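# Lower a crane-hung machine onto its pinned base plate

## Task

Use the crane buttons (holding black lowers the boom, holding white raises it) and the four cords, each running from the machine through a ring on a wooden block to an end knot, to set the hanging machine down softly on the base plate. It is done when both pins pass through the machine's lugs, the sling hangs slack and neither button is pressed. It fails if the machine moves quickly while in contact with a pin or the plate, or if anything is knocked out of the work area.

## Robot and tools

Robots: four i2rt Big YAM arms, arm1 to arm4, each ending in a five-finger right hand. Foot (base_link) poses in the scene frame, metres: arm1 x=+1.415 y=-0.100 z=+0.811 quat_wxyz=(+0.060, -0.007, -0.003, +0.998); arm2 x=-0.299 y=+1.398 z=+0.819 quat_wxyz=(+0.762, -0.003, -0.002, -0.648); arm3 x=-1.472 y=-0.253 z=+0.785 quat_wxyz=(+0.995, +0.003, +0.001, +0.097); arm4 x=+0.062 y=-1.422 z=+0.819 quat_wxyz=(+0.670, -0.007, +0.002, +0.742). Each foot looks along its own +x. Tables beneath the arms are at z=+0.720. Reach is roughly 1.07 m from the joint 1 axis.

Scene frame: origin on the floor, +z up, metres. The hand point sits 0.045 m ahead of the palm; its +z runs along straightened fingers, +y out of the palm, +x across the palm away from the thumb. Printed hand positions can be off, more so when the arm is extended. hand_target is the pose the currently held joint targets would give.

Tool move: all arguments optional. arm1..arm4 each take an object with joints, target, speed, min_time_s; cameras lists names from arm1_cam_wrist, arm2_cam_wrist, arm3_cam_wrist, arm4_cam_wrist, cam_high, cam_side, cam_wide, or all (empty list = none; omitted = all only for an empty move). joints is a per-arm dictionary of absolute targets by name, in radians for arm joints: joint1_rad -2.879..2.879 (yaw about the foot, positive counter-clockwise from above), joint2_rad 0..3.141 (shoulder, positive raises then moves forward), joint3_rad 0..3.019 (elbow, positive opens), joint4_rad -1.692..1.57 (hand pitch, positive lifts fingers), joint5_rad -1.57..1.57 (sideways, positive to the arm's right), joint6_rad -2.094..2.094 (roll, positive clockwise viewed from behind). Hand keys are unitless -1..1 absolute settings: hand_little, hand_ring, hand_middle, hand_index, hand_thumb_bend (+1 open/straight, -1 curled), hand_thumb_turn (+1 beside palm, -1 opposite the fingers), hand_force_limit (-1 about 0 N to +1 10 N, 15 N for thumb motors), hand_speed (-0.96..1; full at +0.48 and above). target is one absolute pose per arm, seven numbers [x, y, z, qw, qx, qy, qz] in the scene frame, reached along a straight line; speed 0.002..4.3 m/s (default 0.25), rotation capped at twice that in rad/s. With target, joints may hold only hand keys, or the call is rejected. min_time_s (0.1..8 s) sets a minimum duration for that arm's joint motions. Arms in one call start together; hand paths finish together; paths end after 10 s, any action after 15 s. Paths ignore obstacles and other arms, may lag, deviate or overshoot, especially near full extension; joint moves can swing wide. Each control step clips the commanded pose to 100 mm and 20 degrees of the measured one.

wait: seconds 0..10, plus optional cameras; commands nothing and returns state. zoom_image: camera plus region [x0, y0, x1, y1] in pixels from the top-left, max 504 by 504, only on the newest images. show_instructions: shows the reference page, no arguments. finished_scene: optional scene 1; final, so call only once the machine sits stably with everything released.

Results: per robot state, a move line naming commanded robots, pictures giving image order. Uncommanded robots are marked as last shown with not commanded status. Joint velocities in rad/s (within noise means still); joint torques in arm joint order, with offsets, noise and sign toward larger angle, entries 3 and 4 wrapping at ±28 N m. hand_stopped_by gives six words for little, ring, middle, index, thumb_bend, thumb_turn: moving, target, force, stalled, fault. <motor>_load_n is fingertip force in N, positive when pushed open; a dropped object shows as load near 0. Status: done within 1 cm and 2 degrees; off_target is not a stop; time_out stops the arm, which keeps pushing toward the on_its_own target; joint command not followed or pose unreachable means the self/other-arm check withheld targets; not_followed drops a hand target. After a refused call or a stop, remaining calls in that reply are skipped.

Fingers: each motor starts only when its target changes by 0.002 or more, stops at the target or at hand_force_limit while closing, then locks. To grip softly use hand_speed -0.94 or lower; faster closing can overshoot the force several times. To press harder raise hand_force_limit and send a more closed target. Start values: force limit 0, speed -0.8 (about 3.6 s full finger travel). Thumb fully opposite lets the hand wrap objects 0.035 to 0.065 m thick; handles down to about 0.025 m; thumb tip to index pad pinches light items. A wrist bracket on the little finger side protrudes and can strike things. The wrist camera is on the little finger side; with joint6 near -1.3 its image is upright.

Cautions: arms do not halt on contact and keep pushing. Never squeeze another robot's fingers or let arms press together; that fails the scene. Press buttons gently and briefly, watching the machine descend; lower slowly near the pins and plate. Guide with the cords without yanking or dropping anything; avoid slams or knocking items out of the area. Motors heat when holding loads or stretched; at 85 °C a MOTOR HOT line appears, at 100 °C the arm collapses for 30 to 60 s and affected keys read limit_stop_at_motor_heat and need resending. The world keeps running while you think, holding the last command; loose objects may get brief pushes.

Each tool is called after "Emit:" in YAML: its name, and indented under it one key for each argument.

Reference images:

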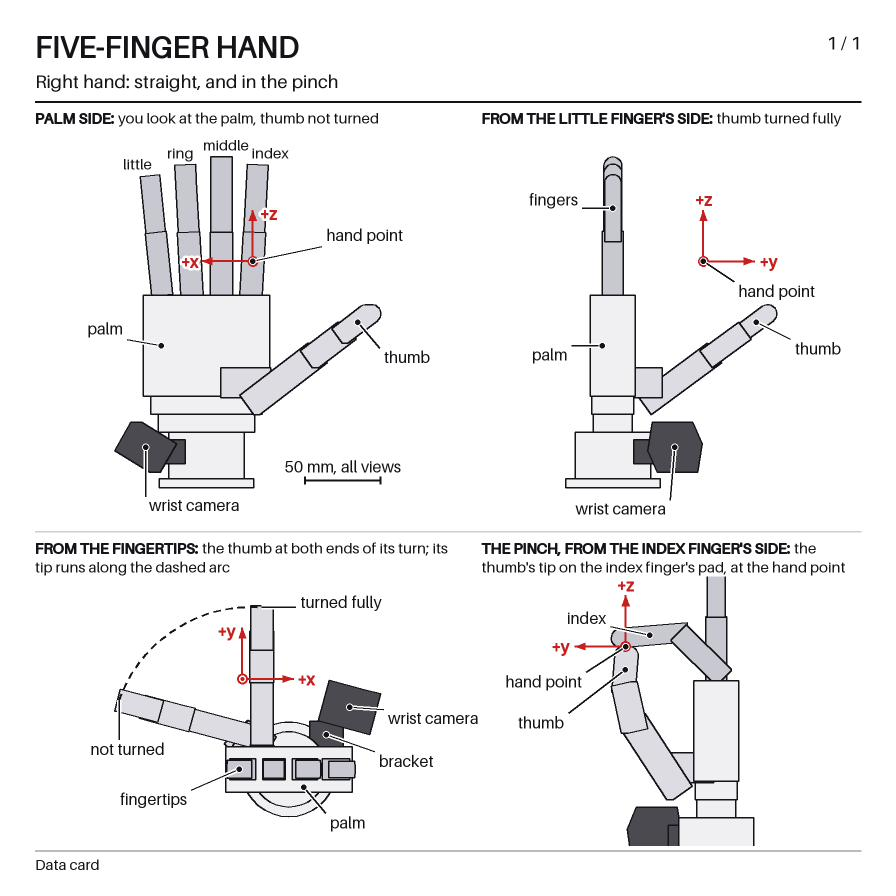

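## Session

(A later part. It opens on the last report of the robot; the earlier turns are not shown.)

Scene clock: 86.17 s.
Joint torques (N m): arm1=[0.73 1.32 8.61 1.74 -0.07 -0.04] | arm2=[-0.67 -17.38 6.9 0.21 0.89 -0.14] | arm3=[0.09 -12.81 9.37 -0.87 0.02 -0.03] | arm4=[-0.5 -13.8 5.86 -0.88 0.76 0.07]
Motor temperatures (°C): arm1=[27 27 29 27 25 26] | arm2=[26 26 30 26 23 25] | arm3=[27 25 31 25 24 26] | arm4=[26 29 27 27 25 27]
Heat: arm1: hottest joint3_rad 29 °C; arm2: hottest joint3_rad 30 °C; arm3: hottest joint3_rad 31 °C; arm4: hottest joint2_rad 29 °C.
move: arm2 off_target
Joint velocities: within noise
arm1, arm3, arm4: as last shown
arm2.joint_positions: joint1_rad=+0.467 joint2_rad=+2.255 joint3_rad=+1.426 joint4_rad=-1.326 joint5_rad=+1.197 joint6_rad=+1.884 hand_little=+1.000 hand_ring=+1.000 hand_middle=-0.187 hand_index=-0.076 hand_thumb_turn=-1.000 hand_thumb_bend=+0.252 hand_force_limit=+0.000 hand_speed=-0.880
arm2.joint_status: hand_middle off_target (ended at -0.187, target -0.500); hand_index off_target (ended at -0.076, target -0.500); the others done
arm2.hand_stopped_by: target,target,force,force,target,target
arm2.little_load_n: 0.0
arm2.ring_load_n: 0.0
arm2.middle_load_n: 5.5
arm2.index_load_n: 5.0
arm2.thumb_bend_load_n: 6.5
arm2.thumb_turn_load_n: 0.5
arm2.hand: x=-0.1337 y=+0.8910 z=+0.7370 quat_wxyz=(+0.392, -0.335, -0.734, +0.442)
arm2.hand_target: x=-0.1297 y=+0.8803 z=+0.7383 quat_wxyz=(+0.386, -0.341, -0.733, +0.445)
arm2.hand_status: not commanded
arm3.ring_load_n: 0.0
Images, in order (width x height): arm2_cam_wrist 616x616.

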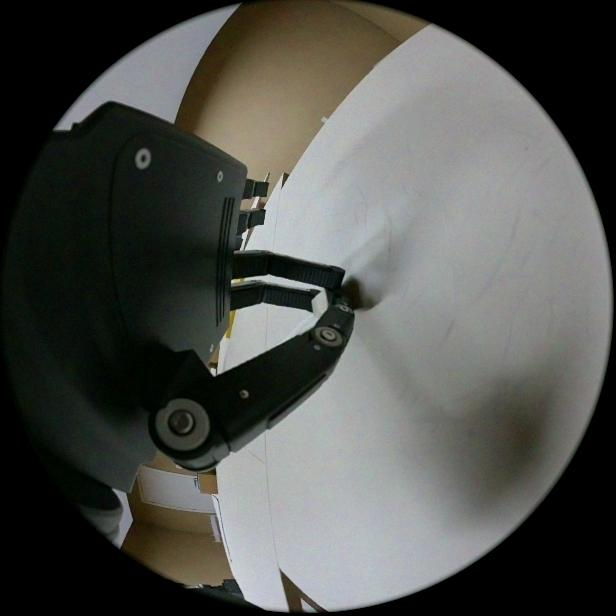

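Emit:
move:
  arm2: {"target": [-0.1295, 0.880, 0.79, 0.386, -0.341, -0.733, 0.445], "speed": 0.1, "joints": {"hand_index": -0.7, "hand_middle": -0.7, "hand_speed": -0.9, "hand_force_limit": 0.1}}
  arm1: {"target": [0.893, -0.047, 0.84, 0.6017, -0.7887, -0.0902, -0.0904], "joints": {"hand_thumb_turn": -1, "hand_thumb_bend": 0.0, "hand_index": 0.35, "hand_middle": 0.35, "hand_speed": 0.0}}
  cameras: ["arm1_cam_wrist", "arm2_cam_wrist"]

Emit:
zoom_image:
  camera: "arm1_cam_wrist"
  region: [230, 220, 480, 470]

Scene clock: 91.47 s.
Joint torques (N m): arm1=[-0.09 -17.03 8.44 -1.17 0.44 0.11] | arm2=[-0.73 -20.31 7.08 -0.65 0.86 -0.15] | arm3=[0.09 -12.69 9.33 -0.87 0.03 -0.04] | arm4=[-0.38 -13.74 5.87 -0.88 0.77 0.07]
Motor temperatures (°C): arm1=[27 27 29 27 25 26] | arm2=[26 27 30 26 24 25] | arm3=[27 26 31 25 24 26] | arm4=[26 29 27 27 25 27]
Heat: arm1: hottest joint3_rad 29 °C; arm2: hottest joint3_rad 30 °C; arm3: hottest joint3_rad 31 °C; arm4: hottest joint2_rad 29 °C.
move: arm1 off_target; arm2 off_target
Joint velocities: within noise
arm1.joint_positions: joint1_rad=+0.349 joint2_rad=+2.060 joint3_rad=+1.406 joint4_rad=-1.657 joint5_rad=+1.203 joint6_rad=+2.067 hand_little=+1.000 hand_ring=+1.000 hand_middle=+0.350 hand_index=+0.350 hand_thumb_turn=-1.000 hand_thumb_bend=+0.000 hand_force_limit=+0.000 hand_speed=+0.000
arm1.joint_status: all done
arm1.hand_stopped_by: target,target,target,target,target,target
arm1.little_load_n: 0.0
arm1.ring_load_n: 0.0
arm1.middle_load_n: 0.0
arm1.index_load_n: 0.0
arm1.thumb_bend_load_n: 0.0
arm1.thumb_turn_load_n: 0.5
arm1.hand: x=+0.9057 y=-0.0463 z=+0.8349 quat_wxyz=(-0.600, +0.787, +0.105, +0.097)
arm1.hand_target: x=+0.8934 y=-0.0468 z=+0.8403 quat_wxyz=(-0.599, +0.790, +0.093, +0.089)
arm1.hand_status: off_target (0.014 m and 1.9 deg from the pose sent, 0.587 m and 85.5 deg at the start; a joint's target at an end of its range on 23 of 129 steps)
arm2.joint_positions: joint1_rad=+0.467 joint2_rad=+2.198 joint3_rad=+1.426 joint4_rad=-1.396 joint5_rad=+1.198 joint6_rad=+1.884 hand_little=+1.000 hand_ring=+1.000 hand_middle=-0.194 hand_index=-0.083 hand_thumb_turn=-1.000 hand_thumb_bend=+0.252 hand_force_limit=+0.100 hand_speed=-0.900
arm2.joint_status: hand_middle off_target (ended at -0.194, target -0.700); hand_index off_target (ended at -0.083, target -0.700); the others done
arm2.hand_stopped_by: target,target,force,force,target,target
arm2.little_load_n: 0.0
arm2.ring_load_n: 0.0
arm2.middle_load_n: 6.0
arm2.index_load_n: 6.5
arm2.thumb_bend_load_n: 8.0
arm2.thumb_turn_load_n: 0.5
arm2.hand: x=-0.1346 y=+0.8924 z=+0.7692 quat_wxyz=(+0.397, -0.331, -0.735, +0.440)
arm2.hand_target: x=-0.1299 y=+0.8804 z=+0.7900 quat_wxyz=(+0.386, -0.341, -0.733, +0.445)
arm2.hand_status: off_target (0.025 m and 1.8 deg from the pose sent, 0.054 m and 1.1 deg at the start)
arm3, arm4: as last shown
arm3.ring_load_n: 0.5
arm4.thumb_bend_load_n: 6.0
arm4.thumb_turn_load_n: -0.5
Images, in order (width x height): arm1_cam_wrist 616x616, arm2_cam_wrist 616x616.

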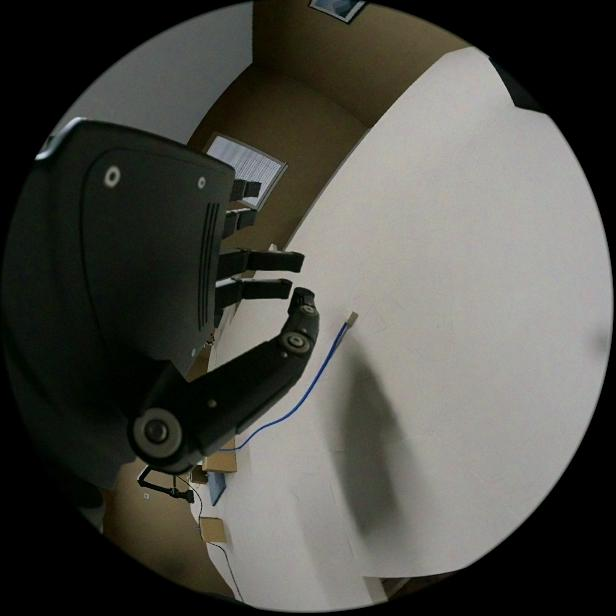

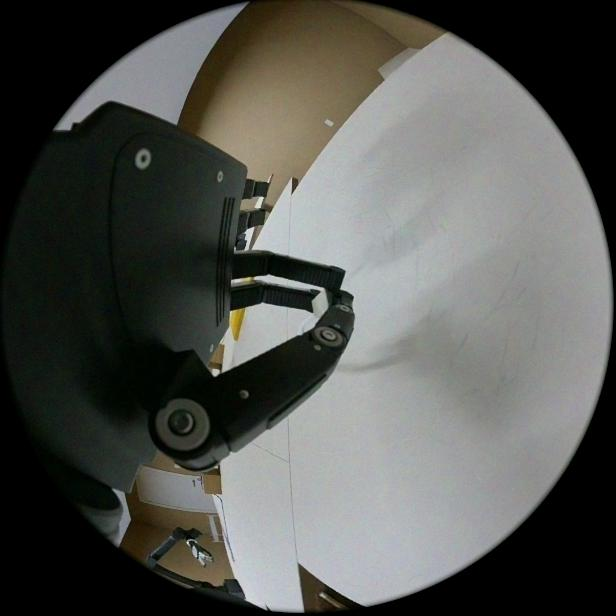

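Scaled by 2.016 from the camera's image (finer frame: 880x880).

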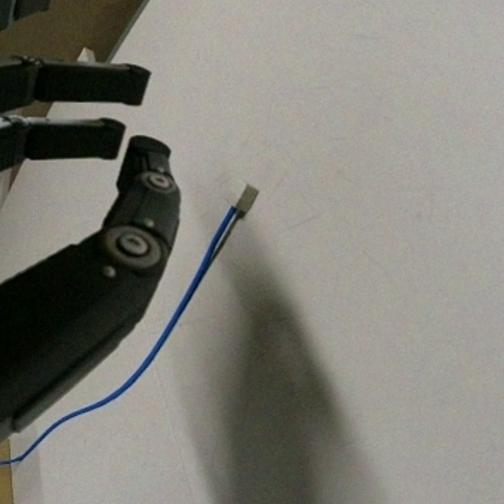

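Emit:
move:
  arm1: {"target": [0.858, 0.012, 0.768, 0.599, -0.790, -0.093, -0.089], "speed": 0.15}
  cameras: ["arm1_cam_wrist"]

Emit:
zoom_image:
  camera: "arm1_cam_wrist"
  region: [230, 220, 430, 420]

Scene clock: 94.23 s.
Joint torques (N m): arm1=[0.62 -19.49 7.13 -0.03 0.67 -0.22] | arm2=[-0.73 -20.37 7.06 -0.64 0.86 -0.15] | arm3=[0.15 -12.81 9.33 -0.85 0.03 -0.04] | arm4=[-0.44 -13.63 5.86 -0.9 0.77 0.08]
Motor temperatures (°C): arm1=[27 27 29 27 25 26] | arm2=[26 27 30 26 24 25] | arm3=[27 26 31 25 24 26] | arm4=[26 29 27 27 25 27]
Heat: arm1: hottest joint3_rad 29 °C; arm2: hottest joint3_rad 30 °C; arm3: hottest joint3_rad 31 °C; arm4: hottest joint2_rad 29 °C.
move: arm1 off_target
Joint velocities: within noise
arm1.joint_positions: joint1_rad=+0.227 joint2_rad=+2.192 joint3_rad=+1.433 joint4_rad=-1.296 joint5_rad=+1.265 joint6_rad=+1.795 hand_little=+1.000 hand_ring=+1.000 hand_middle=+0.350 hand_index=+0.350 hand_thumb_turn=-1.000 hand_thumb_bend=+0.000 hand_force_limit=+0.000 hand_speed=+0.000
arm1.joint_status: not commanded
arm1.hand_stopped_by: target,target,target,target,target,target
arm1.little_load_n: 0.0
arm1.ring_load_n: 0.0
arm1.middle_load_n: 0.0
arm1.index_load_n: 0.0
arm1.thumb_bend_load_n: 0.0
arm1.thumb_turn_load_n: 0.0
arm1.hand: x=+0.8718 y=+0.0129 z=+0.7589 quat_wxyz=(-0.599, +0.788, +0.100, +0.102)
arm1.hand_target: x=+0.8583 y=+0.0120 z=+0.7683 quat_wxyz=(-0.599, +0.790, +0.093, +0.089)
arm1.hand_status: off_target (0.017 m and 1.7 deg from the pose sent, 0.101 m and 1.7 deg at the start)
arm2, arm3, arm4: as last shown
arm2.thumb_turn_load_n: 1.0
arm3.ring_load_n: 0.0
arm4.thumb_turn_load_n: 0.0
Images, in order (width x height): arm1_cam_wrist 616x616.

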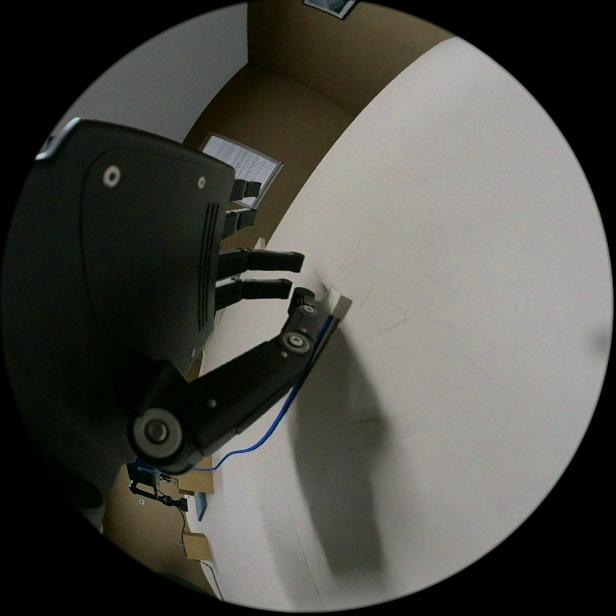

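Scaled by 2.520 from the camera's image (finer frame: 880x880).

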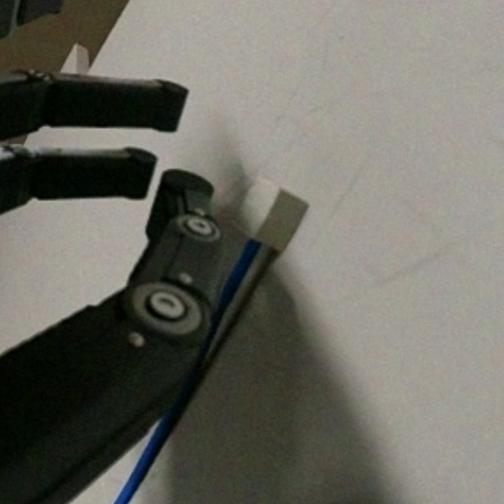

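Emit:
move:
  arm1: {"target": [0.855, 0.024, 0.757, 0.599, -0.790, -0.093, -0.089], "speed": 0.1, "joints": {"hand_thumb_bend": 0.4}}
  cameras: []

Emit:
move:
  arm1: {"target": [0.855, 0.024, 0.741, 0.599, -0.790, -0.093, -0.089], "speed": 0.05}
  cameras: ["arm1_cam_wrist"]

Emit:
zoom_image:
  camera: "arm1_cam_wrist"
  region: [260, 240, 400, 380]

Scene clock: 96.53 s.
Joint torques (N m): arm1=[0.26 -18.49 6.57 0.14 0.79 -0.19] | arm2=[-0.67 -20.37 7.08 -0.65 0.86 -0.15] | arm3=[0.21 -12.81 9.35 -0.87 0.03 -0.04] | arm4=[-0.5 -13.51 5.89 -0.9 0.77 0.07]
Motor temperatures (°C): arm1=[27 28 29 27 25 26] | arm2=[26 27 30 26 24 25] | arm3=[27 26 31 25 24 26] | arm4=[26 29 27 27 25 27]
Heat: arm1: hottest joint3_rad 29 °C; arm2: hottest joint3_rad 30 °C; arm3: hottest joint3_rad 31 °C; arm4: hottest joint2_rad 29 °C.
move: arm1 done
Joint velocities: within noise
arm1.joint_positions: joint1_rad=+0.210 joint2_rad=+2.192 joint3_rad=+1.433 joint4_rad=-1.209 joint5_rad=+1.273 joint6_rad=+1.726 hand_little=+1.000 hand_ring=+1.000 hand_middle=+0.350 hand_index=+0.350 hand_thumb_turn=-1.000 hand_thumb_bend=+0.400 hand_force_limit=+0.000 hand_speed=+0.000
arm1.joint_status: all done
arm1.hand_stopped_by: target,target,target,target,target,target
arm1.little_load_n: 0.0
arm1.ring_load_n: 0.0
arm1.middle_load_n: 0.0
arm1.index_load_n: 0.0
arm1.thumb_bend_load_n: 0.0
arm1.thumb_turn_load_n: 0.0
arm1.hand: x=+0.8619 y=+0.0209 z=+0.7555 quat_wxyz=(-0.599, +0.790, +0.096, +0.092)
arm1.hand_target: x=+0.8550 y=+0.0240 z=+0.7572 quat_wxyz=(-0.599, +0.790, +0.093, +0.089)
arm1.hand_status: done (0.008 m and 0.4 deg from the pose sent, 0.020 m and 1.7 deg at the start)
arm2: as last shown
arm2.middle_load_n: 5.5
arm2.thumb_turn_load_n: 0.5
arm3.joint_positions: joint1_rad=+0.436 joint2_rad=+1.660 joint3_rad=+1.251 joint4_rad=-1.175 joint5_rad=+0.004 joint6_rad=-0.941 hand_little=-1.000 hand_ring=-1.000 hand_middle=-1.000 hand_index=+1.000 hand_thumb_turn=+1.000 hand_thumb_bend=+0.000 hand_force_limit=+0.000 hand_speed=+0.000
arm3.joint_status: not commanded
arm3.hand_stopped_by: target,target,target,target,target,target
arm3.little_load_n: 0.0
arm3.ring_load_n: 0.0
arm3.middle_load_n: 0.0
arm3.index_load_n: 0.0
arm3.thumb_bend_load_n: 0.0
arm3.thumb_turn_load_n: 0.0
arm3.hand: x=-1.1218 y=-0.0376 z=+0.8683 quat_wxyz=(+0.002, +1.000, +0.000, -0.005)
arm3.hand_target: x=-1.1131 y=-0.0360 z=+0.8751 quat_wxyz=(+0.000, +1.000, +0.000, +0.000)
arm3.hand_status: not commanded
arm4.joint_positions: joint1_rad=+0.206 joint2_rad=+2.081 joint3_rad=+1.241 joint4_rad=-1.415 joint5_rad=+1.166 joint6_rad=+1.991 hand_little=+1.000 hand_ring=+1.000 hand_middle=-0.116 hand_index=-0.139 hand_thumb_turn=-1.000 hand_thumb_bend=+0.251 hand_force_limit=+0.100 hand_speed=-0.900
arm4.joint_status: not commanded
arm4.hand_stopped_by: target,target,force,force,target,target
arm4.little_load_n: 0.0
arm4.ring_load_n: 0.0
arm4.middle_load_n: 6.0
arm4.index_load_n: 6.5
arm4.thumb_bend_load_n: 6.0
arm4.thumb_turn_load_n: 0.0
arm4.hand: x=+0.0831 y=-0.9523 z=+0.7767 quat_wxyz=(-0.356, +0.662, -0.459, +0.473)
arm4.hand_target: x=+0.0843 y=-0.9412 z=+0.7901 quat_wxyz=(-0.365, +0.654, -0.473, +0.463)
arm4.hand_status: not commanded

Scene clock: 97.50 s.
Joint torques (N m): arm1=[-0.03 -18.55 6.52 0.1 0.78 -0.16] | arm2=[-0.67 -20.37 7.09 -0.66 0.86 -0.15] | arm3=[0.15 -12.75 9.35 -0.87 0.03 -0.04] | arm4=[-0.44 -13.68 5.86 -0.95 0.77 0.06]
Motor temperatures (°C): arm1=[27 28 29 27 25 26] | arm2=[26 27 30 26 24 25] | arm3=[27 26 31 25 24 26] | arm4=[26 29 27 27 25 27]
Heat: arm1: hottest joint3_rad 29 °C; arm2: hottest joint3_rad 30 °C; arm3: hottest joint3_rad 31 °C; arm4: hottest joint2_rad 29 °C.
move: arm1 done
Joint velocities: within noise
arm1.joint_positions: joint1_rad=+0.210 joint2_rad=+2.220 joint3_rad=+1.433 joint4_rad=-1.181 joint5_rad=+1.273 joint6_rad=+1.726 hand_little=+1.000 hand_ring=+1.000 hand_middle=+0.350 hand_index=+0.350 hand_thumb_turn=-1.000 hand_thumb_bend=+0.400 hand_force_limit=+0.000 hand_speed=+0.000
arm1.joint_status: not commanded
arm1.hand_stopped_by: target,target,target,target,target,target
arm1.little_load_n: 0.0
arm1.ring_load_n: 0.0
arm1.middle_load_n: 0.0
arm1.index_load_n: 0.0
arm1.thumb_bend_load_n: 0.0
arm1.thumb_turn_load_n: 0.0
arm1.hand: x=+0.8621 y=+0.0209 z=+0.7403 quat_wxyz=(-0.599, +0.790, +0.096, +0.092)
arm1.hand_target: x=+0.8551 y=+0.0240 z=+0.7411 quat_wxyz=(-0.599, +0.790, +0.093, +0.089)
arm1.hand_status: done (0.008 m and 0.4 deg from the pose sent, 0.016 m and 0.5 deg at the start)
arm2, arm3, arm4: as last shown
arm4.little_load_n: -0.5
arm4.thumb_bend_load_n: 6.5
Images, in order (width x height): arm1_cam_wrist 616x616.

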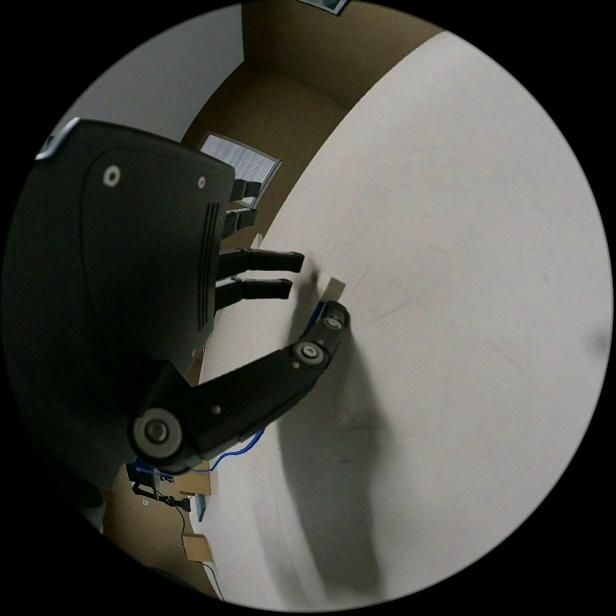

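Scaled by 3.600 from the camera's image (finer frame: 880x880).

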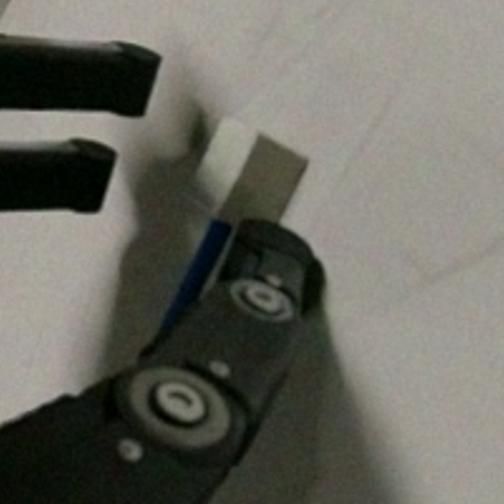

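Emit:
move:
  arm1: {"target": [0.867, 0.028, 0.757, 0.599, -0.790, -0.093, -0.089], "speed": 0.1}
  cameras: []

Emit:
move:
  arm1: {"target": [0.867, 0.028, 0.736, 0.599, -0.790, -0.093, -0.089], "speed": 0.05}
  cameras: ["arm1_cam_wrist"]

Emit:
zoom_image:
  camera: "arm1_cam_wrist"
  region: [260, 240, 400, 380]

Scene clock: 99.47 s.
Joint torques (N m): arm1=[0.03 -21.07 4.63 0.06 0.78 -0.19] | arm2=[-0.73 -20.37 7.08 -0.65 0.86 -0.15] | arm3=[0.15 -12.69 9.35 -0.87 0.03 -0.04] | arm4=[-0.44 -13.68 5.87 -0.87 0.76 0.05]
Motor temperatures (°C): arm1=[27 28 29 27 25 26] | arm2=[26 28 30 26 24 25] | arm3=[27 26 31 25 24 26] | arm4=[26 29 27 27 25 27]
Heat: arm1: hottest joint3_rad 29 °C; arm2: hottest joint3_rad 30 °C; arm3: hottest joint3_rad 31 °C; arm4: hottest joint2_rad 29 °C.
move: arm1 off_target
Joint velocities: within noise
arm1.joint_positions: joint1_rad=+0.206 joint2_rad=+2.199 joint3_rad=+1.406 joint4_rad=-1.168 joint5_rad=+1.275 joint6_rad=+1.709 hand_little=+1.000 hand_ring=+1.000 hand_middle=+0.350 hand_index=+0.350 hand_thumb_turn=-1.000 hand_thumb_bend=+0.400 hand_force_limit=+0.000 hand_speed=+0.000
arm1.joint_status: not commanded
arm1.hand_stopped_by: target,target,target,target,target,target
arm1.little_load_n: 0.0
arm1.ring_load_n: 0.0
arm1.middle_load_n: 0.0
arm1.index_load_n: 0.0
arm1.thumb_bend_load_n: 0.0
arm1.thumb_turn_load_n: 0.0
arm1.hand: x=+0.8696 y=+0.0236 z=+0.7444 quat_wxyz=(-0.599, +0.789, +0.099, +0.095)
arm1.hand_target: x=+0.8670 y=+0.0280 z=+0.7569 quat_wxyz=(-0.599, +0.790, +0.093, +0.089)
arm1.hand_status: off_target (0.014 m and 1.0 deg from the pose sent, 0.019 m and 0.5 deg at the start)
arm2, arm3, arm4: as last shown
arm2.middle_load_n: 6.0
arm2.thumb_bend_load_n: 7.5
arm4.little_load_n: 0.0
arm4.thumb_bend_load_n: 6.0

Scene clock: 100.43 s.
Joint torques (N m): arm1=[-0.15 -17.96 4.78 0.16 0.78 -0.18] | arm2=[-0.73 -20.31 7.09 -0.66 0.86 -0.15] | arm3=[0.15 -12.81 9.33 -0.87 0.03 -0.04] | arm4=[-0.38 -13.8 5.91 -0.88 0.77 0.07]
Motor temperatures (°C): arm1=[27 28 29 27 25 26] | arm2=[26 28 30 26 24 25] | arm3=[27 26 32 25 24 26] | arm4=[26 29 27 27 25 27]
Heat: arm1: hottest joint3_rad 29 °C; arm2: hottest joint3_rad 30 °C; arm3: hottest joint3_rad 32 °C; arm4: hottest joint2_rad 29 °C.
move: arm1 done
Joint velocities: within noise
arm1.joint_positions: joint1_rad=+0.206 joint2_rad=+2.201 joint3_rad=+1.406 joint4_rad=-1.131 joint5_rad=+1.275 joint6_rad=+1.708 hand_little=+1.000 hand_ring=+1.000 hand_middle=+0.350 hand_index=+0.350 hand_thumb_turn=-1.000 hand_thumb_bend=+0.400 hand_force_limit=+0.000 hand_speed=+0.000
arm1.joint_status: not commanded
arm1.hand_stopped_by: target,target,target,target,target,target
arm1.little_load_n: 0.0
arm1.ring_load_n: 0.0
arm1.middle_load_n: 0.0
arm1.index_load_n: 0.0
arm1.thumb_bend_load_n: 0.0
arm1.thumb_turn_load_n: 0.0
arm1.hand: x=+0.8631 y=+0.0231 z=+0.7422 quat_wxyz=(-0.599, +0.792, +0.089, +0.081)
arm1.hand_target: x=+0.8671 y=+0.0279 z=+0.7361 quat_wxyz=(-0.599, +0.790, +0.093, +0.089)
arm1.hand_status: done (0.009 m and 1.0 deg from the pose sent, 0.010 m and 1.0 deg at the start)
arm2, arm3, arm4: as last shown
arm2.thumb_bend_load_n: 8.0
arm3.middle_load_n: 0.5
arm4.thumb_bend_load_n: 6.5
Images, in order (width x height): arm1_cam_wrist 616x616.

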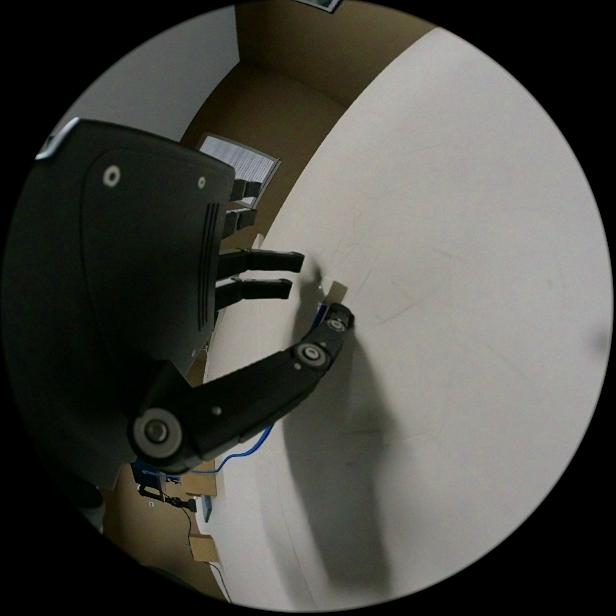

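Scaled by 3.600 from the camera's image (finer frame: 880x880).

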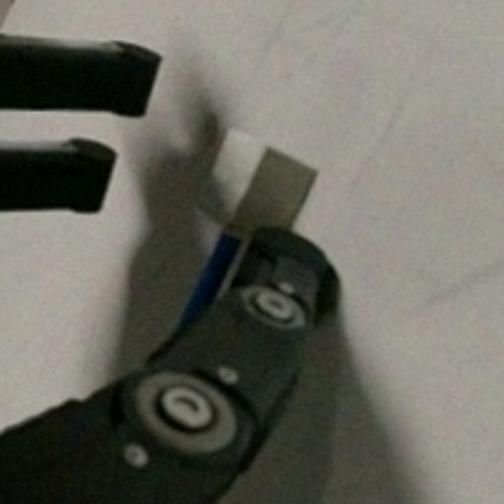

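Emit:
move:
  arm1: {"target": [0.877, 0.029, 0.785, 0.599, -0.790, -0.096, -0.092], "speed": 0.15}
  cameras: []

Emit:
move:
  arm1: {"target": [0.874, 0.029, 0.738, 0.599, -0.790, -0.096, -0.092], "speed": 0.1}
  cameras: ["arm1_cam_wrist"]

Emit:
zoom_image:
  camera: "arm1_cam_wrist"
  region: [260, 240, 400, 380]

Scene clock: 101.97 s.
Joint torques (N m): arm1=[-0.09 -19.25 5.04 -0.72 0.74 -0.17] | arm2=[-0.67 -20.37 7.08 -0.65 0.86 -0.16] | arm3=[0.03 -12.75 9.33 -0.88 0.03 -0.04] | arm4=[-0.26 -13.51 5.86 -0.88 0.77 0.07]
Motor temperatures (°C): arm1=[27 28 29 27 25 26] | arm2=[26 28 30 26 24 25] | arm3=[27 26 32 25 24 26] | arm4=[26 29 27 27 25 27]
Heat: arm1: hottest joint3_rad 29 °C; arm2: hottest joint3_rad 30 °C; arm3: hottest joint3_rad 32 °C; arm4: hottest joint2_rad 29 °C.
move: arm1 done
Joint velocities: within noise
arm1.joint_positions: joint1_rad=+0.206 joint2_rad=+2.115 joint3_rad=+1.372 joint4_rad=-1.183 joint5_rad=+1.276 joint6_rad=+1.700 hand_little=+1.000 hand_ring=+1.000 hand_middle=+0.350 hand_index=+0.350 hand_thumb_turn=-1.000 hand_thumb_bend=+0.400 hand_force_limit=+0.000 hand_speed=+0.000
arm1.joint_status: not commanded
arm1.hand_stopped_by: target,target,target,target,target,target
arm1.little_load_n: 0.0
arm1.ring_load_n: 0.0
arm1.middle_load_n: 0.0
arm1.index_load_n: 0.5
arm1.thumb_bend_load_n: 0.0
arm1.thumb_turn_load_n: 0.0
arm1.hand: x=+0.8731 y=+0.0241 z=+0.7793 quat_wxyz=(-0.599, +0.791, +0.093, +0.084)
arm1.hand_target: x=+0.8768 y=+0.0290 z=+0.7850 quat_wxyz=(-0.599, +0.790, +0.096, +0.092)
arm1.hand_status: done (0.009 m and 1.0 deg from the pose sent, 0.045 m and 1.5 deg at the start)
arm2, arm3, arm4: as last shown
arm2.middle_load_n: 5.5
arm2.thumb_bend_load_n: 7.5
arm3.middle_load_n: 0.0

Scene clock: 102.97 s.
Joint torques (N m): arm1=[-0.44 -18.61 5.37 0.2 0.54 -0.18] | arm2=[-0.73 -20.37 7.08 -0.65 0.86 -0.15] | arm3=[0.15 -12.81 9.33 -0.87 0.03 -0.04] | arm4=[-0.32 -13.74 5.83 -0.9 0.76 0.07]
Motor temperatures (°C): arm1=[27 28 29 27 25 26] | arm2=[26 28 30 26 24 25] | arm3=[27 26 32 25 24 26] | arm4=[26 29 27 27 25 27]
Heat: arm1: hottest joint3_rad 29 °C; arm2: hottest joint3_rad 30 °C; arm3: hottest joint3_rad 32 °C; arm4: hottest joint2_rad 29 °C.
move: arm1 done
Joint velocities: within noise
arm1.joint_positions: joint1_rad=+0.206 joint2_rad=+2.196 joint3_rad=+1.372 joint4_rad=-1.123 joint5_rad=+1.281 joint6_rad=+1.700 hand_little=+1.000 hand_ring=+1.000 hand_middle=+0.350 hand_index=+0.350 hand_thumb_turn=-1.000 hand_thumb_bend=+0.400 hand_force_limit=+0.000 hand_speed=+0.000
arm1.joint_status: not commanded
arm1.hand_stopped_by: target,target,target,target,target,target
arm1.little_load_n: 0.0
arm1.ring_load_n: 0.0
arm1.middle_load_n: 0.0
arm1.index_load_n: 0.0
arm1.thumb_bend_load_n: -1.0
arm1.thumb_turn_load_n: 0.0
arm1.hand: x=+0.8763 y=+0.0248 z=+0.7376 quat_wxyz=(-0.601, +0.788, +0.099, +0.092)
arm1.hand_target: x=+0.8740 y=+0.0290 z=+0.7380 quat_wxyz=(-0.599, +0.790, +0.096, +0.092)
arm1.hand_status: done (0.005 m and 0.5 deg from the pose sent, 0.041 m and 1.0 deg at the start)
arm2, arm3, arm4: as last shown
arm2.thumb_bend_load_n: 8.0
arm3.thumb_bend_load_n: -0.5
arm4.middle_load_n: 5.5
arm4.index_load_n: 6.0
arm4.thumb_turn_load_n: -0.5
Images, in order (width x height): arm1_cam_wrist 616x616.

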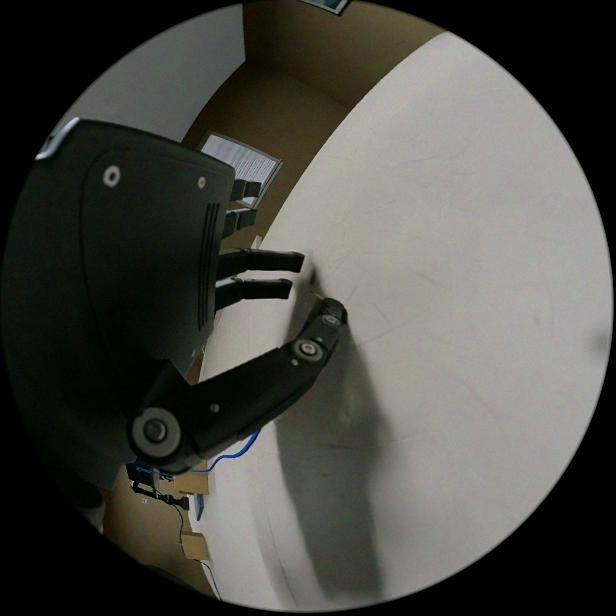

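Scaled by 3.600 from the camera's image (finer frame: 880x880).

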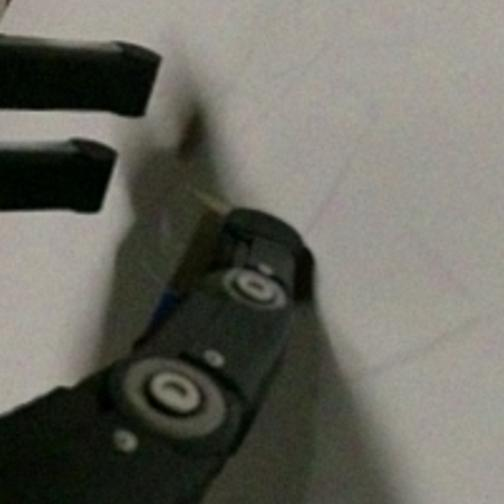

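Emit:
move:
  arm1: {"joints": {"hand_thumb_bend": 0.25, "hand_index": 0.1, "hand_middle": 0.1, "hand_speed": -0.6}}
  cameras: []

Emit:
move:
  arm1: {"joints": {"hand_index": -0.5, "hand_middle": -0.5, "hand_speed": -0.88, "hand_force_limit": 0.0}}
  cameras: ["arm1_cam_wrist"]

Emit:
zoom_image:
  camera: "arm1_cam_wrist"
  region: [260, 240, 400, 380]

Scene clock: 104.37 s.
Joint torques (N m): arm1=[-0.62 -18.55 5.44 0.24 0.63 -0.16] | arm2=[-0.73 -20.37 7.06 -0.65 0.86 -0.15] | arm3=[0.15 -12.86 9.35 -0.9 0.02 -0.04] | arm4=[-0.5 -13.68 5.85 -0.83 0.76 0.06]
Motor temperatures (°C): arm1=[27 28 29 27 26 26] | arm2=[26 28 30 26 24 25] | arm3=[27 26 32 25 24 26] | arm4=[26 29 27 27 25 26]
Heat: arm1: hottest joint3_rad 29 °C; arm2: hottest joint3_rad 30 °C; arm3: hottest joint3_rad 32 °C; arm4: hottest joint2_rad 29 °C.
move: arm1 done
Joint velocities: within noise
arm1.joint_positions: joint1_rad=+0.206 joint2_rad=+2.196 joint3_rad=+1.372 joint4_rad=-1.123 joint5_rad=+1.279 joint6_rad=+1.699 hand_little=+1.000 hand_ring=+1.000 hand_middle=+0.100 hand_index=+0.100 hand_thumb_turn=-1.000 hand_thumb_bend=+0.250 hand_force_limit=+0.000 hand_speed=-0.600
arm1.joint_status: all done
arm1.hand_stopped_by: target,target,target,target,target,target
arm1.little_load_n: 0.0
arm1.ring_load_n: 0.0
arm1.middle_load_n: 0.0
arm1.index_load_n: 0.0
arm1.thumb_bend_load_n: 0.0
arm1.thumb_turn_load_n: 0.0
arm1.hand: x=+0.8765 y=+0.0247 z=+0.7374 quat_wxyz=(-0.600, +0.788, +0.099, +0.092)
arm1.hand_target: x=+0.8740 y=+0.0289 z=+0.7380 quat_wxyz=(-0.599, +0.790, +0.096, +0.092)
arm1.hand_status: not commanded
arm2.joint_positions: joint1_rad=+0.467 joint2_rad=+2.198 joint3_rad=+1.426 joint4_rad=-1.396 joint5_rad=+1.198 joint6_rad=+1.884 hand_little=+1.000 hand_ring=+1.000 hand_middle=-0.194 hand_index=-0.083 hand_thumb_turn=-1.000 hand_thumb_bend=+0.252 hand_force_limit=+0.100 hand_speed=-0.900
arm2.joint_status: not commanded
arm2.hand_stopped_by: target,target,force,force,target,target
arm2.little_load_n: 0.0
arm2.ring_load_n: 0.0
arm2.middle_load_n: 5.5
arm2.index_load_n: 6.5
arm2.thumb_bend_load_n: 8.0
arm2.thumb_turn_load_n: 0.5
arm2.hand: x=-0.1346 y=+0.8924 z=+0.7692 quat_wxyz=(+0.397, -0.331, -0.735, +0.440)
arm2.hand_target: x=-0.1299 y=+0.8804 z=+0.7900 quat_wxyz=(+0.386, -0.341, -0.733, +0.445)
arm2.hand_status: not commanded
arm3, arm4: as last shown
arm3.thumb_bend_load_n: 0.0
arm4.middle_load_n: 6.0
arm4.thumb_turn_load_n: 0.0

Scene clock: 106.37 s.
Joint torques (N m): arm1=[-0.03 -18.43 5.31 0.14 0.56 -0.16] | arm2=[-0.67 -20.37 7.08 -0.65 0.86 -0.15] | arm3=[0.15 -12.75 9.33 -0.87 0.03 -0.04] | arm4=[-0.26 -13.68 5.89 -0.91 0.76 0.06]
Motor temperatures (°C): arm1=[27 29 29 27 26 26] | arm2=[26 28 30 26 24 25] | arm3=[27 26 32 25 24 26] | arm4=[26 29 27 27 25 26]
Heat: arm1: hottest joint2_rad 29 °C; arm2: hottest joint3_rad 30 °C; arm3: hottest joint3_rad 32 °C; arm4: hottest joint2_rad 29 °C.
move: arm1 off_target
Joint velocities: within noise
arm1.joint_positions: joint1_rad=+0.206 joint2_rad=+2.196 joint3_rad=+1.372 joint4_rad=-1.123 joint5_rad=+1.281 joint6_rad=+1.699 hand_little=+1.000 hand_ring=+1.000 hand_middle=-0.232 hand_index=-0.143 hand_thumb_turn=-1.000 hand_thumb_bend=+0.251 hand_force_limit=+0.000 hand_speed=-0.880
arm1.joint_status: hand_middle off_target (ended at -0.232, target -0.500); hand_index off_target (ended at -0.143, target -0.500); the others done
arm1.hand_stopped_by: target,target,force,force,target,target
arm1.little_load_n: 0.0
arm1.ring_load_n: 0.0
arm1.middle_load_n: 5.0
arm1.index_load_n: 5.0
arm1.thumb_bend_load_n: 4.5
arm1.thumb_turn_load_n: 3.0
arm1.hand: x=+0.8765 y=+0.0250 z=+0.7375 quat_wxyz=(-0.601, +0.788, +0.099, +0.092)
arm1.hand_target: x=+0.8741 y=+0.0291 z=+0.7380 quat_wxyz=(-0.599, +0.790, +0.096, +0.092)
arm1.hand_status: not commanded
arm2, arm3, arm4: as last shown
arm4.index_load_n: 6.5
Images, in order (width x height): arm1_cam_wrist 616x616.

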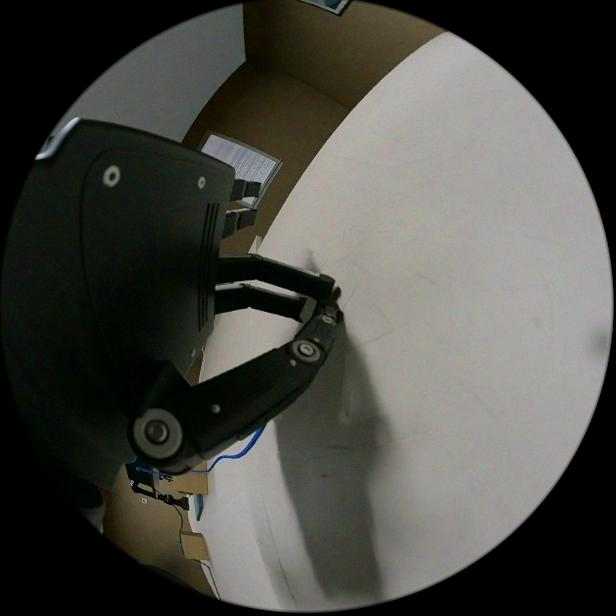

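Scaled by 3.600 from the camera's image (finer frame: 880x880).

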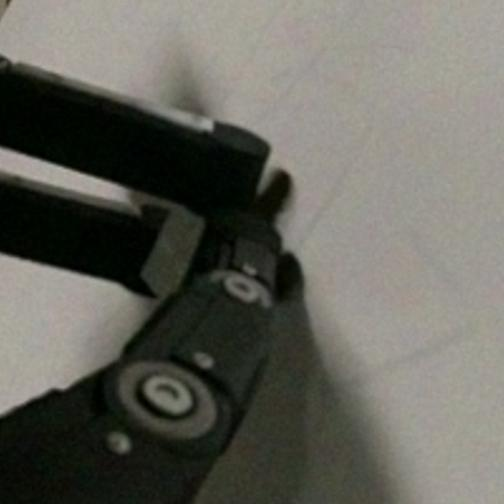

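Emit:
move:
  arm1: {"target": [0.876, 0.029, 0.79, 0.599, -0.790, -0.096, -0.092], "speed": 0.1, "joints": {"hand_index": -0.7, "hand_middle": -0.7, "hand_speed": -0.9, "hand_force_limit": 0.1}}
  arm3: {"target": [-1.112, -0.036, 0.832, 0, 1, 0, 0], "speed": 0.1}
  cameras: ["cam_side", "arm1_cam_wrist"]

Emit:
wait:
  seconds: 4
  cameras: ["cam_side", "cam_high"]

Scene clock: 108.37 s.
Joint torques (N m): arm1=[-0.21 -19.08 5.39 -0.68 0.62 -0.17] | arm2=[-0.73 -20.37 7.06 -0.65 0.86 -0.15] | arm3=[0.03 -9.88 5.68 1.54 0.16 -0.01] | arm4=[-0.38 -13.57 5.86 -0.9 0.76 0.07]
Motor temperatures (°C): arm1=[27 29 29 27 26 26] | arm2=[26 29 30 26 24 25] | arm3=[27 26 32 25 24 26] | arm4=[26 29 27 27 25 26]
Heat: arm1: hottest joint2_rad 29 °C; arm2: hottest joint3_rad 30 °C; arm3: hottest joint3_rad 32 °C; arm4: hottest joint2_rad 29 °C.
move: arm1 off_target; arm3 off_target
Joint velocities: within noise
arm1.joint_positions: joint1_rad=+0.206 joint2_rad=+2.110 joint3_rad=+1.372 joint4_rad=-1.194 joint5_rad=+1.278 joint6_rad=+1.697 hand_little=+1.000 hand_ring=+1.000 hand_middle=-0.239 hand_index=-0.150 hand_thumb_turn=-1.000 hand_thumb_bend=+0.252 hand_force_limit=+0.100 hand_speed=-0.900
arm1.joint_status: hand_middle off_target (ended at -0.239, target -0.700); hand_index off_target (ended at -0.150, target -0.700); the others done
arm1.hand_stopped_by: target,target,force,force,target,target
arm1.little_load_n: 0.0
arm1.ring_load_n: 0.0
arm1.middle_load_n: 5.0
arm1.index_load_n: 6.5
arm1.thumb_bend_load_n: 6.5
arm1.thumb_turn_load_n: 3.5
arm1.hand: x=+0.8742 y=+0.0244 z=+0.7827 quat_wxyz=(-0.600, +0.790, +0.095, +0.087)
arm1.hand_target: x=+0.8760 y=+0.0290 z=+0.7899 quat_wxyz=(-0.599, +0.790, +0.096, +0.092)
arm1.hand_status: done (0.009 m and 0.6 deg from the pose sent, 0.053 m and 0.5 deg at the start)
arm2: as last shown
arm2.middle_load_n: 6.0
arm2.thumb_bend_load_n: 7.5
arm3.joint_positions: joint1_rad=+0.436 joint2_rad=+1.669 joint3_rad=+1.243 joint4_rad=-1.131 joint5_rad=+0.000 joint6_rad=-0.945 hand_little=-1.000 hand_ring=-1.000 hand_middle=-1.000 hand_index=+1.000 hand_thumb_turn=+1.000 hand_thumb_bend=+0.000 hand_force_limit=+0.000 hand_speed=+0.000
arm3.joint_status: not commanded
arm3.hand_stopped_by: target,target,target,target,target,target
arm3.little_load_n: 0.0
arm3.ring_load_n: 0.0
arm3.middle_load_n: 0.0
arm3.index_load_n: -4.0
arm3.thumb_bend_load_n: 0.0
arm3.thumb_turn_load_n: 0.0
arm3.hand: x=-1.1157 y=-0.0325 z=+0.8599 quat_wxyz=(-0.007, +1.000, +0.002, +0.005)
arm3.hand_target: x=-1.1134 y=-0.0367 z=+0.8332 quat_wxyz=(+0.000, +1.000, +0.000, +0.000)
arm3.hand_status: off_target (0.028 m and 1.0 deg from the pose sent, 0.038 m and 0.7 deg at the start)
arm4.joint_positions: joint1_rad=+0.206 joint2_rad=+2.081 joint3_rad=+1.241 joint4_rad=-1.415 joint5_rad=+1.166 joint6_rad=+1.991 hand_little=+1.000 hand_ring=+1.000 hand_middle=-0.116 hand_index=-0.139 hand_thumb_turn=-1.000 hand_thumb_bend=+0.251 hand_force_limit=+0.100 hand_speed=-0.900
arm4.joint_status: not commanded
arm4.hand_stopped_by: target,target,force,force,target,target
arm4.little_load_n: 0.0
arm4.ring_load_n: 0.0
arm4.middle_load_n: 6.0
arm4.index_load_n: 6.5
arm4.thumb_bend_load_n: 6.0
arm4.thumb_turn_load_n: 0.0
arm4.hand: x=+0.0831 y=-0.9523 z=+0.7767 quat_wxyz=(-0.356, +0.662, -0.459, +0.473)
arm4.hand_target: x=+0.0843 y=-0.9412 z=+0.7901 quat_wxyz=(-0.365, +0.654, -0.473, +0.463)
arm4.hand_status: not commanded
pictures: arm1_cam_wrist, cam_side
Images, in order (width x height): arm1_cam_wrist 616x616, cam_side 672x504.

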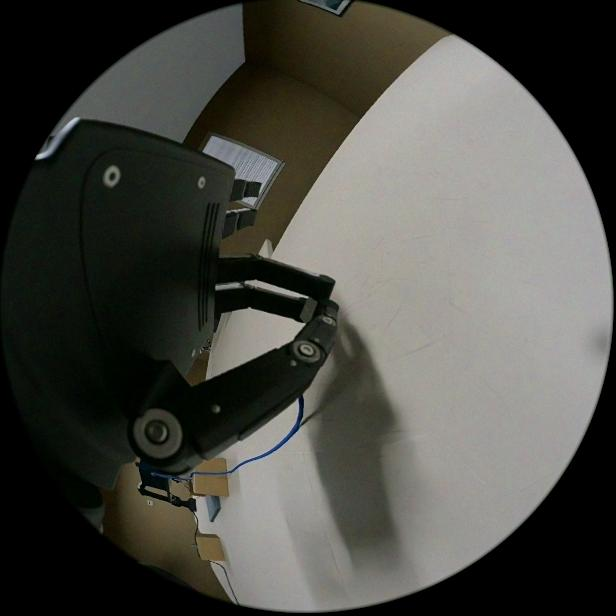

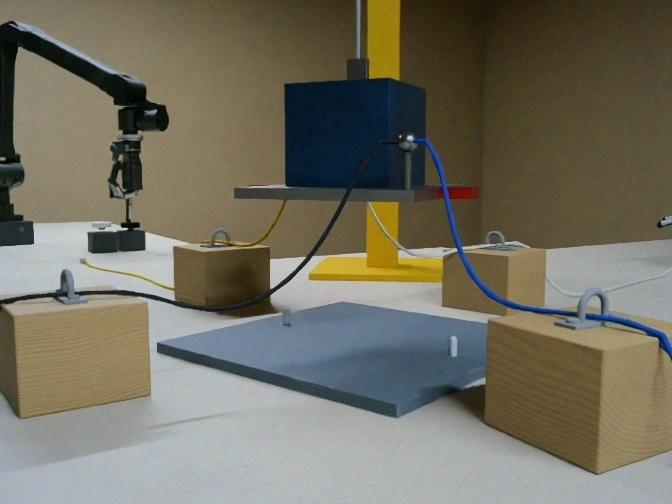

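Scene clock: 112.37 s.
Joint torques (N m): arm1=[-0.26 -19.31 5.42 -0.66 0.62 -0.19] | arm2=[-0.67 -20.31 7.08 -0.65 0.86 -0.15] | arm3=[0.09 -9.88 5.65 1.52 0.16 -0.01] | arm4=[-0.38 -13.57 5.9 -0.85 0.77 0.06]
Motor temperatures (°C): arm1=[27 29 29 27 26 26] | arm2=[26 29 30 26 24 25] | arm3=[27 26 31 25 24 26] | arm4=[26 29 27 27 25 26]
Heat: arm1: hottest joint2_rad 29 °C; arm2: hottest joint3_rad 30 °C; arm3: hottest joint3_rad 31 °C; arm4: hottest joint2_rad 29 °C.
Joint velocities: within noise
arm1.joint_positions: joint1_rad=+0.206 joint2_rad=+2.110 joint3_rad=+1.372 joint4_rad=-1.194 joint5_rad=+1.278 joint6_rad=+1.697 hand_little=+1.000 hand_ring=+1.000 hand_middle=-0.239 hand_index=-0.150 hand_thumb_turn=-1.000 hand_thumb_bend=+0.252 hand_force_limit=+0.100 hand_speed=-0.900
arm1.joint_status: hand_middle off_target (ended at -0.239, target -0.700); hand_index off_target (ended at -0.150, target -0.700); the others done
arm1.hand_stopped_by: target,target,force,force,target,target
arm1.little_load_n: 0.0
arm1.ring_load_n: 0.0
arm1.middle_load_n: 4.5
arm1.index_load_n: 6.5
arm1.thumb_bend_load_n: 6.5
arm1.thumb_turn_load_n: 3.5
arm1.hand: x=+0.8742 y=+0.0244 z=+0.7827 quat_wxyz=(-0.600, +0.790, +0.095, +0.087)
arm1.hand_target: x=+0.8760 y=+0.0290 z=+0.7899 quat_wxyz=(-0.599, +0.790, +0.096, +0.092)
arm1.hand_status: done (0.009 m and 0.6 deg from the pose sent, 0.053 m and 0.5 deg at the start)
arm2.joint_positions: joint1_rad=+0.467 joint2_rad=+2.198 joint3_rad=+1.426 joint4_rad=-1.396 joint5_rad=+1.198 joint6_rad=+1.884 hand_little=+1.000 hand_ring=+1.000 hand_middle=-0.194 hand_index=-0.083 hand_thumb_turn=-1.000 hand_thumb_bend=+0.252 hand_force_limit=+0.100 hand_speed=-0.900
arm2.joint_status: not commanded
arm2.hand_stopped_by: target,target,force,force,target,target
arm2.little_load_n: 0.0
arm2.ring_load_n: 0.0
arm2.middle_load_n: 6.0
arm2.index_load_n: 6.5
arm2.thumb_bend_load_n: 8.0
arm2.thumb_turn_load_n: 0.5
arm2.hand: x=-0.1346 y=+0.8924 z=+0.7692 quat_wxyz=(+0.397, -0.331, -0.735, +0.440)
arm2.hand_target: x=-0.1299 y=+0.8804 z=+0.7900 quat_wxyz=(+0.386, -0.341, -0.733, +0.445)
arm2.hand_status: not commanded
arm3.joint_positions: joint1_rad=+0.436 joint2_rad=+1.669 joint3_rad=+1.243 joint4_rad=-1.131 joint5_rad=+0.000 joint6_rad=-0.945 hand_little=-1.000 hand_ring=-1.000 hand_middle=-1.000 hand_index=+1.000 hand_thumb_turn=+1.000 hand_thumb_bend=+0.000 hand_force_limit=+0.000 hand_speed=+0.000
arm3.joint_status: not commanded
arm3.hand_stopped_by: target,target,target,target,target,target
arm3.little_load_n: 0.0
arm3.ring_load_n: 0.0
arm3.middle_load_n: 0.0
arm3.index_load_n: -4.0
arm3.thumb_bend_load_n: 0.0
arm3.thumb_turn_load_n: 0.0
arm3.hand: x=-1.1157 y=-0.0325 z=+0.8599 quat_wxyz=(-0.007, +1.000, +0.002, +0.005)
arm3.hand_target: x=-1.1134 y=-0.0367 z=+0.8332 quat_wxyz=(+0.000, +1.000, +0.000, +0.000)
arm3.hand_status: off_target (0.028 m and 1.0 deg from the pose sent, 0.038 m and 0.7 deg at the start)
arm4.joint_positions: joint1_rad=+0.206 joint2_rad=+2.081 joint3_rad=+1.241 joint4_rad=-1.415 joint5_rad=+1.166 joint6_rad=+1.991 hand_little=+1.000 hand_ring=+1.000 hand_middle=-0.116 hand_index=-0.139 hand_thumb_turn=-1.000 hand_thumb_bend=+0.251 hand_force_limit=+0.100 hand_speed=-0.900
arm4.joint_status: not commanded
arm4.hand_stopped_by: target,target,force,force,target,target
arm4.little_load_n: -0.5
arm4.ring_load_n: -0.5
arm4.middle_load_n: 6.0
arm4.index_load_n: 6.5
arm4.thumb_bend_load_n: 6.5
arm4.thumb_turn_load_n: 0.0
arm4.hand: x=+0.0831 y=-0.9523 z=+0.7767 quat_wxyz=(-0.356, +0.662, -0.459, +0.473)
arm4.hand_target: x=+0.0843 y=-0.9412 z=+0.7901 quat_wxyz=(-0.365, +0.654, -0.473, +0.463)
arm4.hand_status: not commanded
wait: 4.00 s; at rest by 0.27 s
pictures: cam_high, cam_side
Images, in order (width x height): cam_high 672x504, cam_side 672x504.

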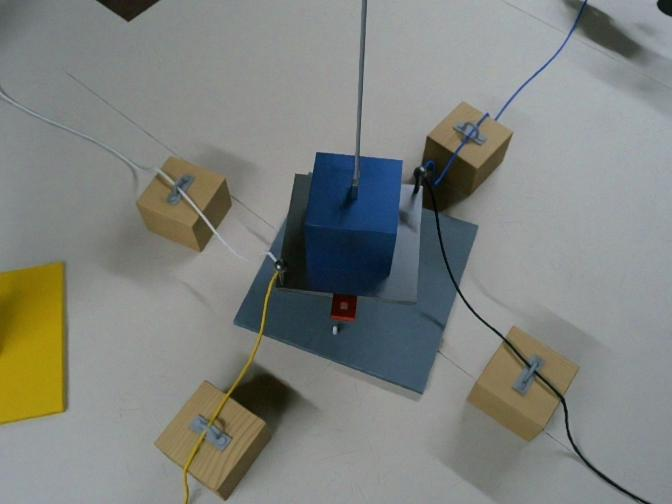

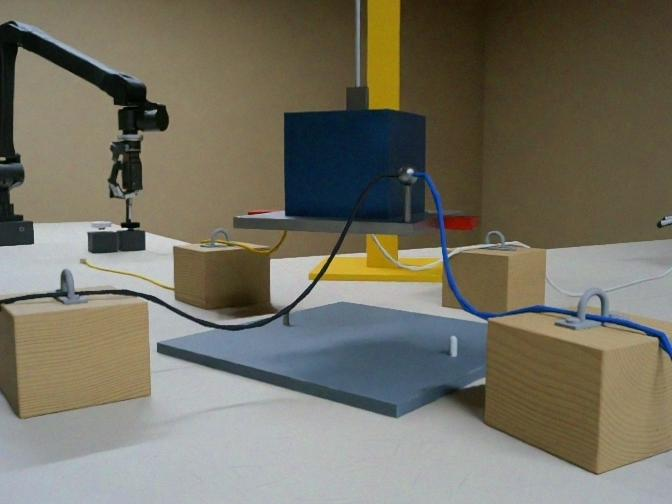

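Emit:
move:
  arm1: {"target": [0.95, 0.029, 0.80, 0.599, -0.790, -0.096, -0.092], "speed": 0.08}
  arm2: {"target": [-0.145, 0.95, 0.80, 0.386, -0.341, -0.733, 0.445], "speed": 0.08}
  arm4: {"target": [0.084, -1.02, 0.80, 0.366, -0.648, 0.475, -0.468], "speed": 0.08}
  cameras: ["cam_side", "cam_high"]

Scene clock: 114.60 s.
Joint torques (N m): arm1=[0.79 -17.61 4.36 -0.06 0.59 0.12] | arm2=[0.32 -17.85 4.83 -0.84 0.66 0.06] | arm3=[-0.03 -9.88 5.67 1.55 0.16 -0.01] | arm4=[1.03 -11.46 3.66 -0.14 0.57 0.06]
Motor temperatures (°C): arm1=[27 29 29 27 26 26] | arm2=[26 29 30 26 24 25] | arm3=[27 26 31 25 24 26] | arm4=[26 29 27 27 25 26]
Heat: arm1: hottest joint2_rad 29 °C; arm2: hottest joint3_rad 30 °C; arm3: hottest joint3_rad 31 °C; arm4: hottest joint2_rad 29 °C.
move: arm1 off_target; arm2 off_target; arm4 off_target
Joint velocities: within noise
arm1.joint_positions: joint1_rad=+0.206 joint2_rad=+1.971 joint3_rad=+1.135 joint4_rad=-1.159 joint5_rad=+1.274 joint6_rad=+1.711 hand_little=+1.000 hand_ring=+1.000 hand_middle=-0.239 hand_index=-0.150 hand_thumb_turn=-1.000 hand_thumb_bend=+0.252 hand_force_limit=+0.100 hand_speed=-0.900
arm1.joint_status: not commanded
arm1.hand_stopped_by: target,target,force,force,target,target
arm1.little_load_n: 0.0
arm1.ring_load_n: 0.0
arm1.middle_load_n: 4.5
arm1.index_load_n: 6.5
arm1.thumb_bend_load_n: 6.5
arm1.thumb_turn_load_n: 3.5
arm1.hand: x=+0.9542 y=+0.0310 z=+0.7912 quat_wxyz=(-0.598, +0.787, +0.108, +0.108)
arm1.hand_target: x=+0.9501 y=+0.0291 z=+0.7999 quat_wxyz=(-0.599, +0.790, +0.096, +0.092)
arm1.hand_status: off_target (0.010 m and 2.4 deg from the pose sent, 0.078 m and 0.6 deg at the start)
arm2.joint_positions: joint1_rad=+0.514 joint2_rad=+2.076 joint3_rad=+1.242 joint4_rad=-1.422 joint5_rad=+1.167 joint6_rad=+1.986 hand_little=+1.000 hand_ring=+1.000 hand_middle=-0.194 hand_index=-0.083 hand_thumb_turn=-1.000 hand_thumb_bend=+0.252 hand_force_limit=+0.100 hand_speed=-0.900
arm2.joint_status: not commanded
arm2.hand_stopped_by: target,target,force,force,target,target
arm2.little_load_n: 0.0
arm2.ring_load_n: 0.0
arm2.middle_load_n: 5.5
arm2.index_load_n: 6.5
arm2.thumb_bend_load_n: 8.0
arm2.thumb_turn_load_n: 0.5
arm2.hand: x=-0.1499 y=+0.9518 z=+0.7877 quat_wxyz=(+0.395, -0.333, -0.735, +0.440)
arm2.hand_target: x=-0.1451 y=+0.9500 z=+0.7998 quat_wxyz=(+0.386, -0.341, -0.733, +0.445)
arm2.hand_status: off_target (0.013 m and 1.5 deg from the pose sent, 0.066 m and 1.8 deg at the start)
arm3: as last shown
arm4.joint_positions: joint1_rad=+0.240 joint2_rad=+1.912 joint3_rad=+1.014 joint4_rad=-1.351 joint5_rad=+1.130 joint6_rad=+1.991 hand_little=+1.000 hand_ring=+1.000 hand_middle=-0.116 hand_index=-0.139 hand_thumb_turn=-1.000 hand_thumb_bend=+0.251 hand_force_limit=+0.100 hand_speed=-0.900
arm4.joint_status: not commanded
arm4.hand_stopped_by: target,target,force,force,target,target
arm4.little_load_n: 0.0
arm4.ring_load_n: 0.0
arm4.middle_load_n: 6.0
arm4.index_load_n: 6.5
arm4.thumb_bend_load_n: 6.5
arm4.thumb_turn_load_n: 0.0
arm4.hand: x=+0.0877 y=-1.0219 z=+0.7952 quat_wxyz=(-0.351, +0.672, -0.460, +0.462)
arm4.hand_target: x=+0.0845 y=-1.0199 z=+0.7999 quat_wxyz=(-0.360, +0.669, -0.468, +0.452)
arm4.hand_status: off_target (0.006 m and 3.7 deg from the pose sent, 0.071 m and 2.7 deg at the start; a joint's target at an end of its range on 49 of 49 steps)
pictures: cam_high, cam_side
Images, in order (width x height): cam_high 672x504, cam_side 672x504.

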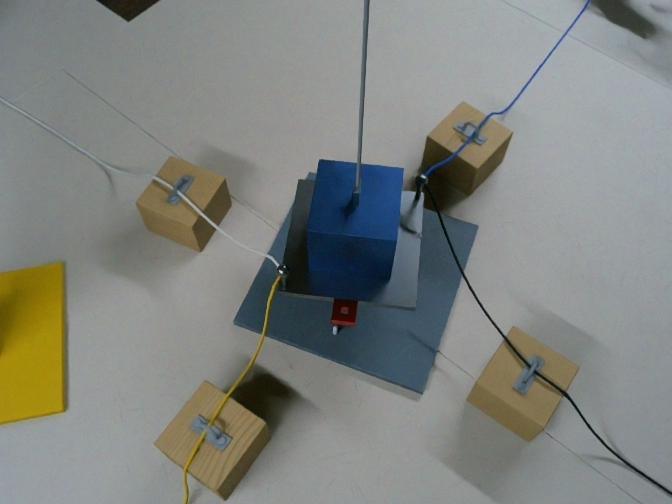

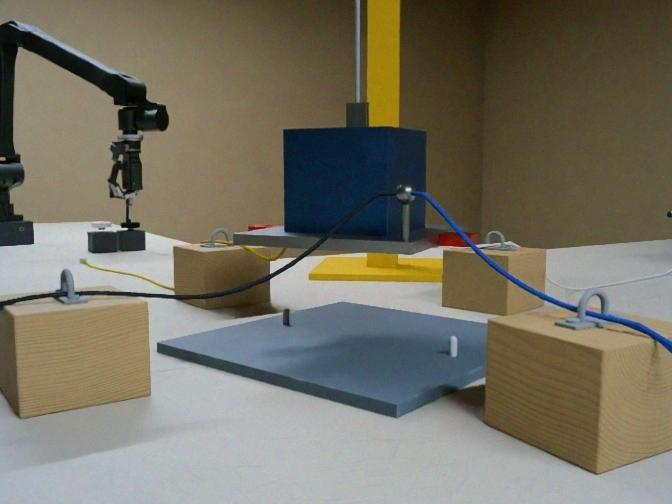

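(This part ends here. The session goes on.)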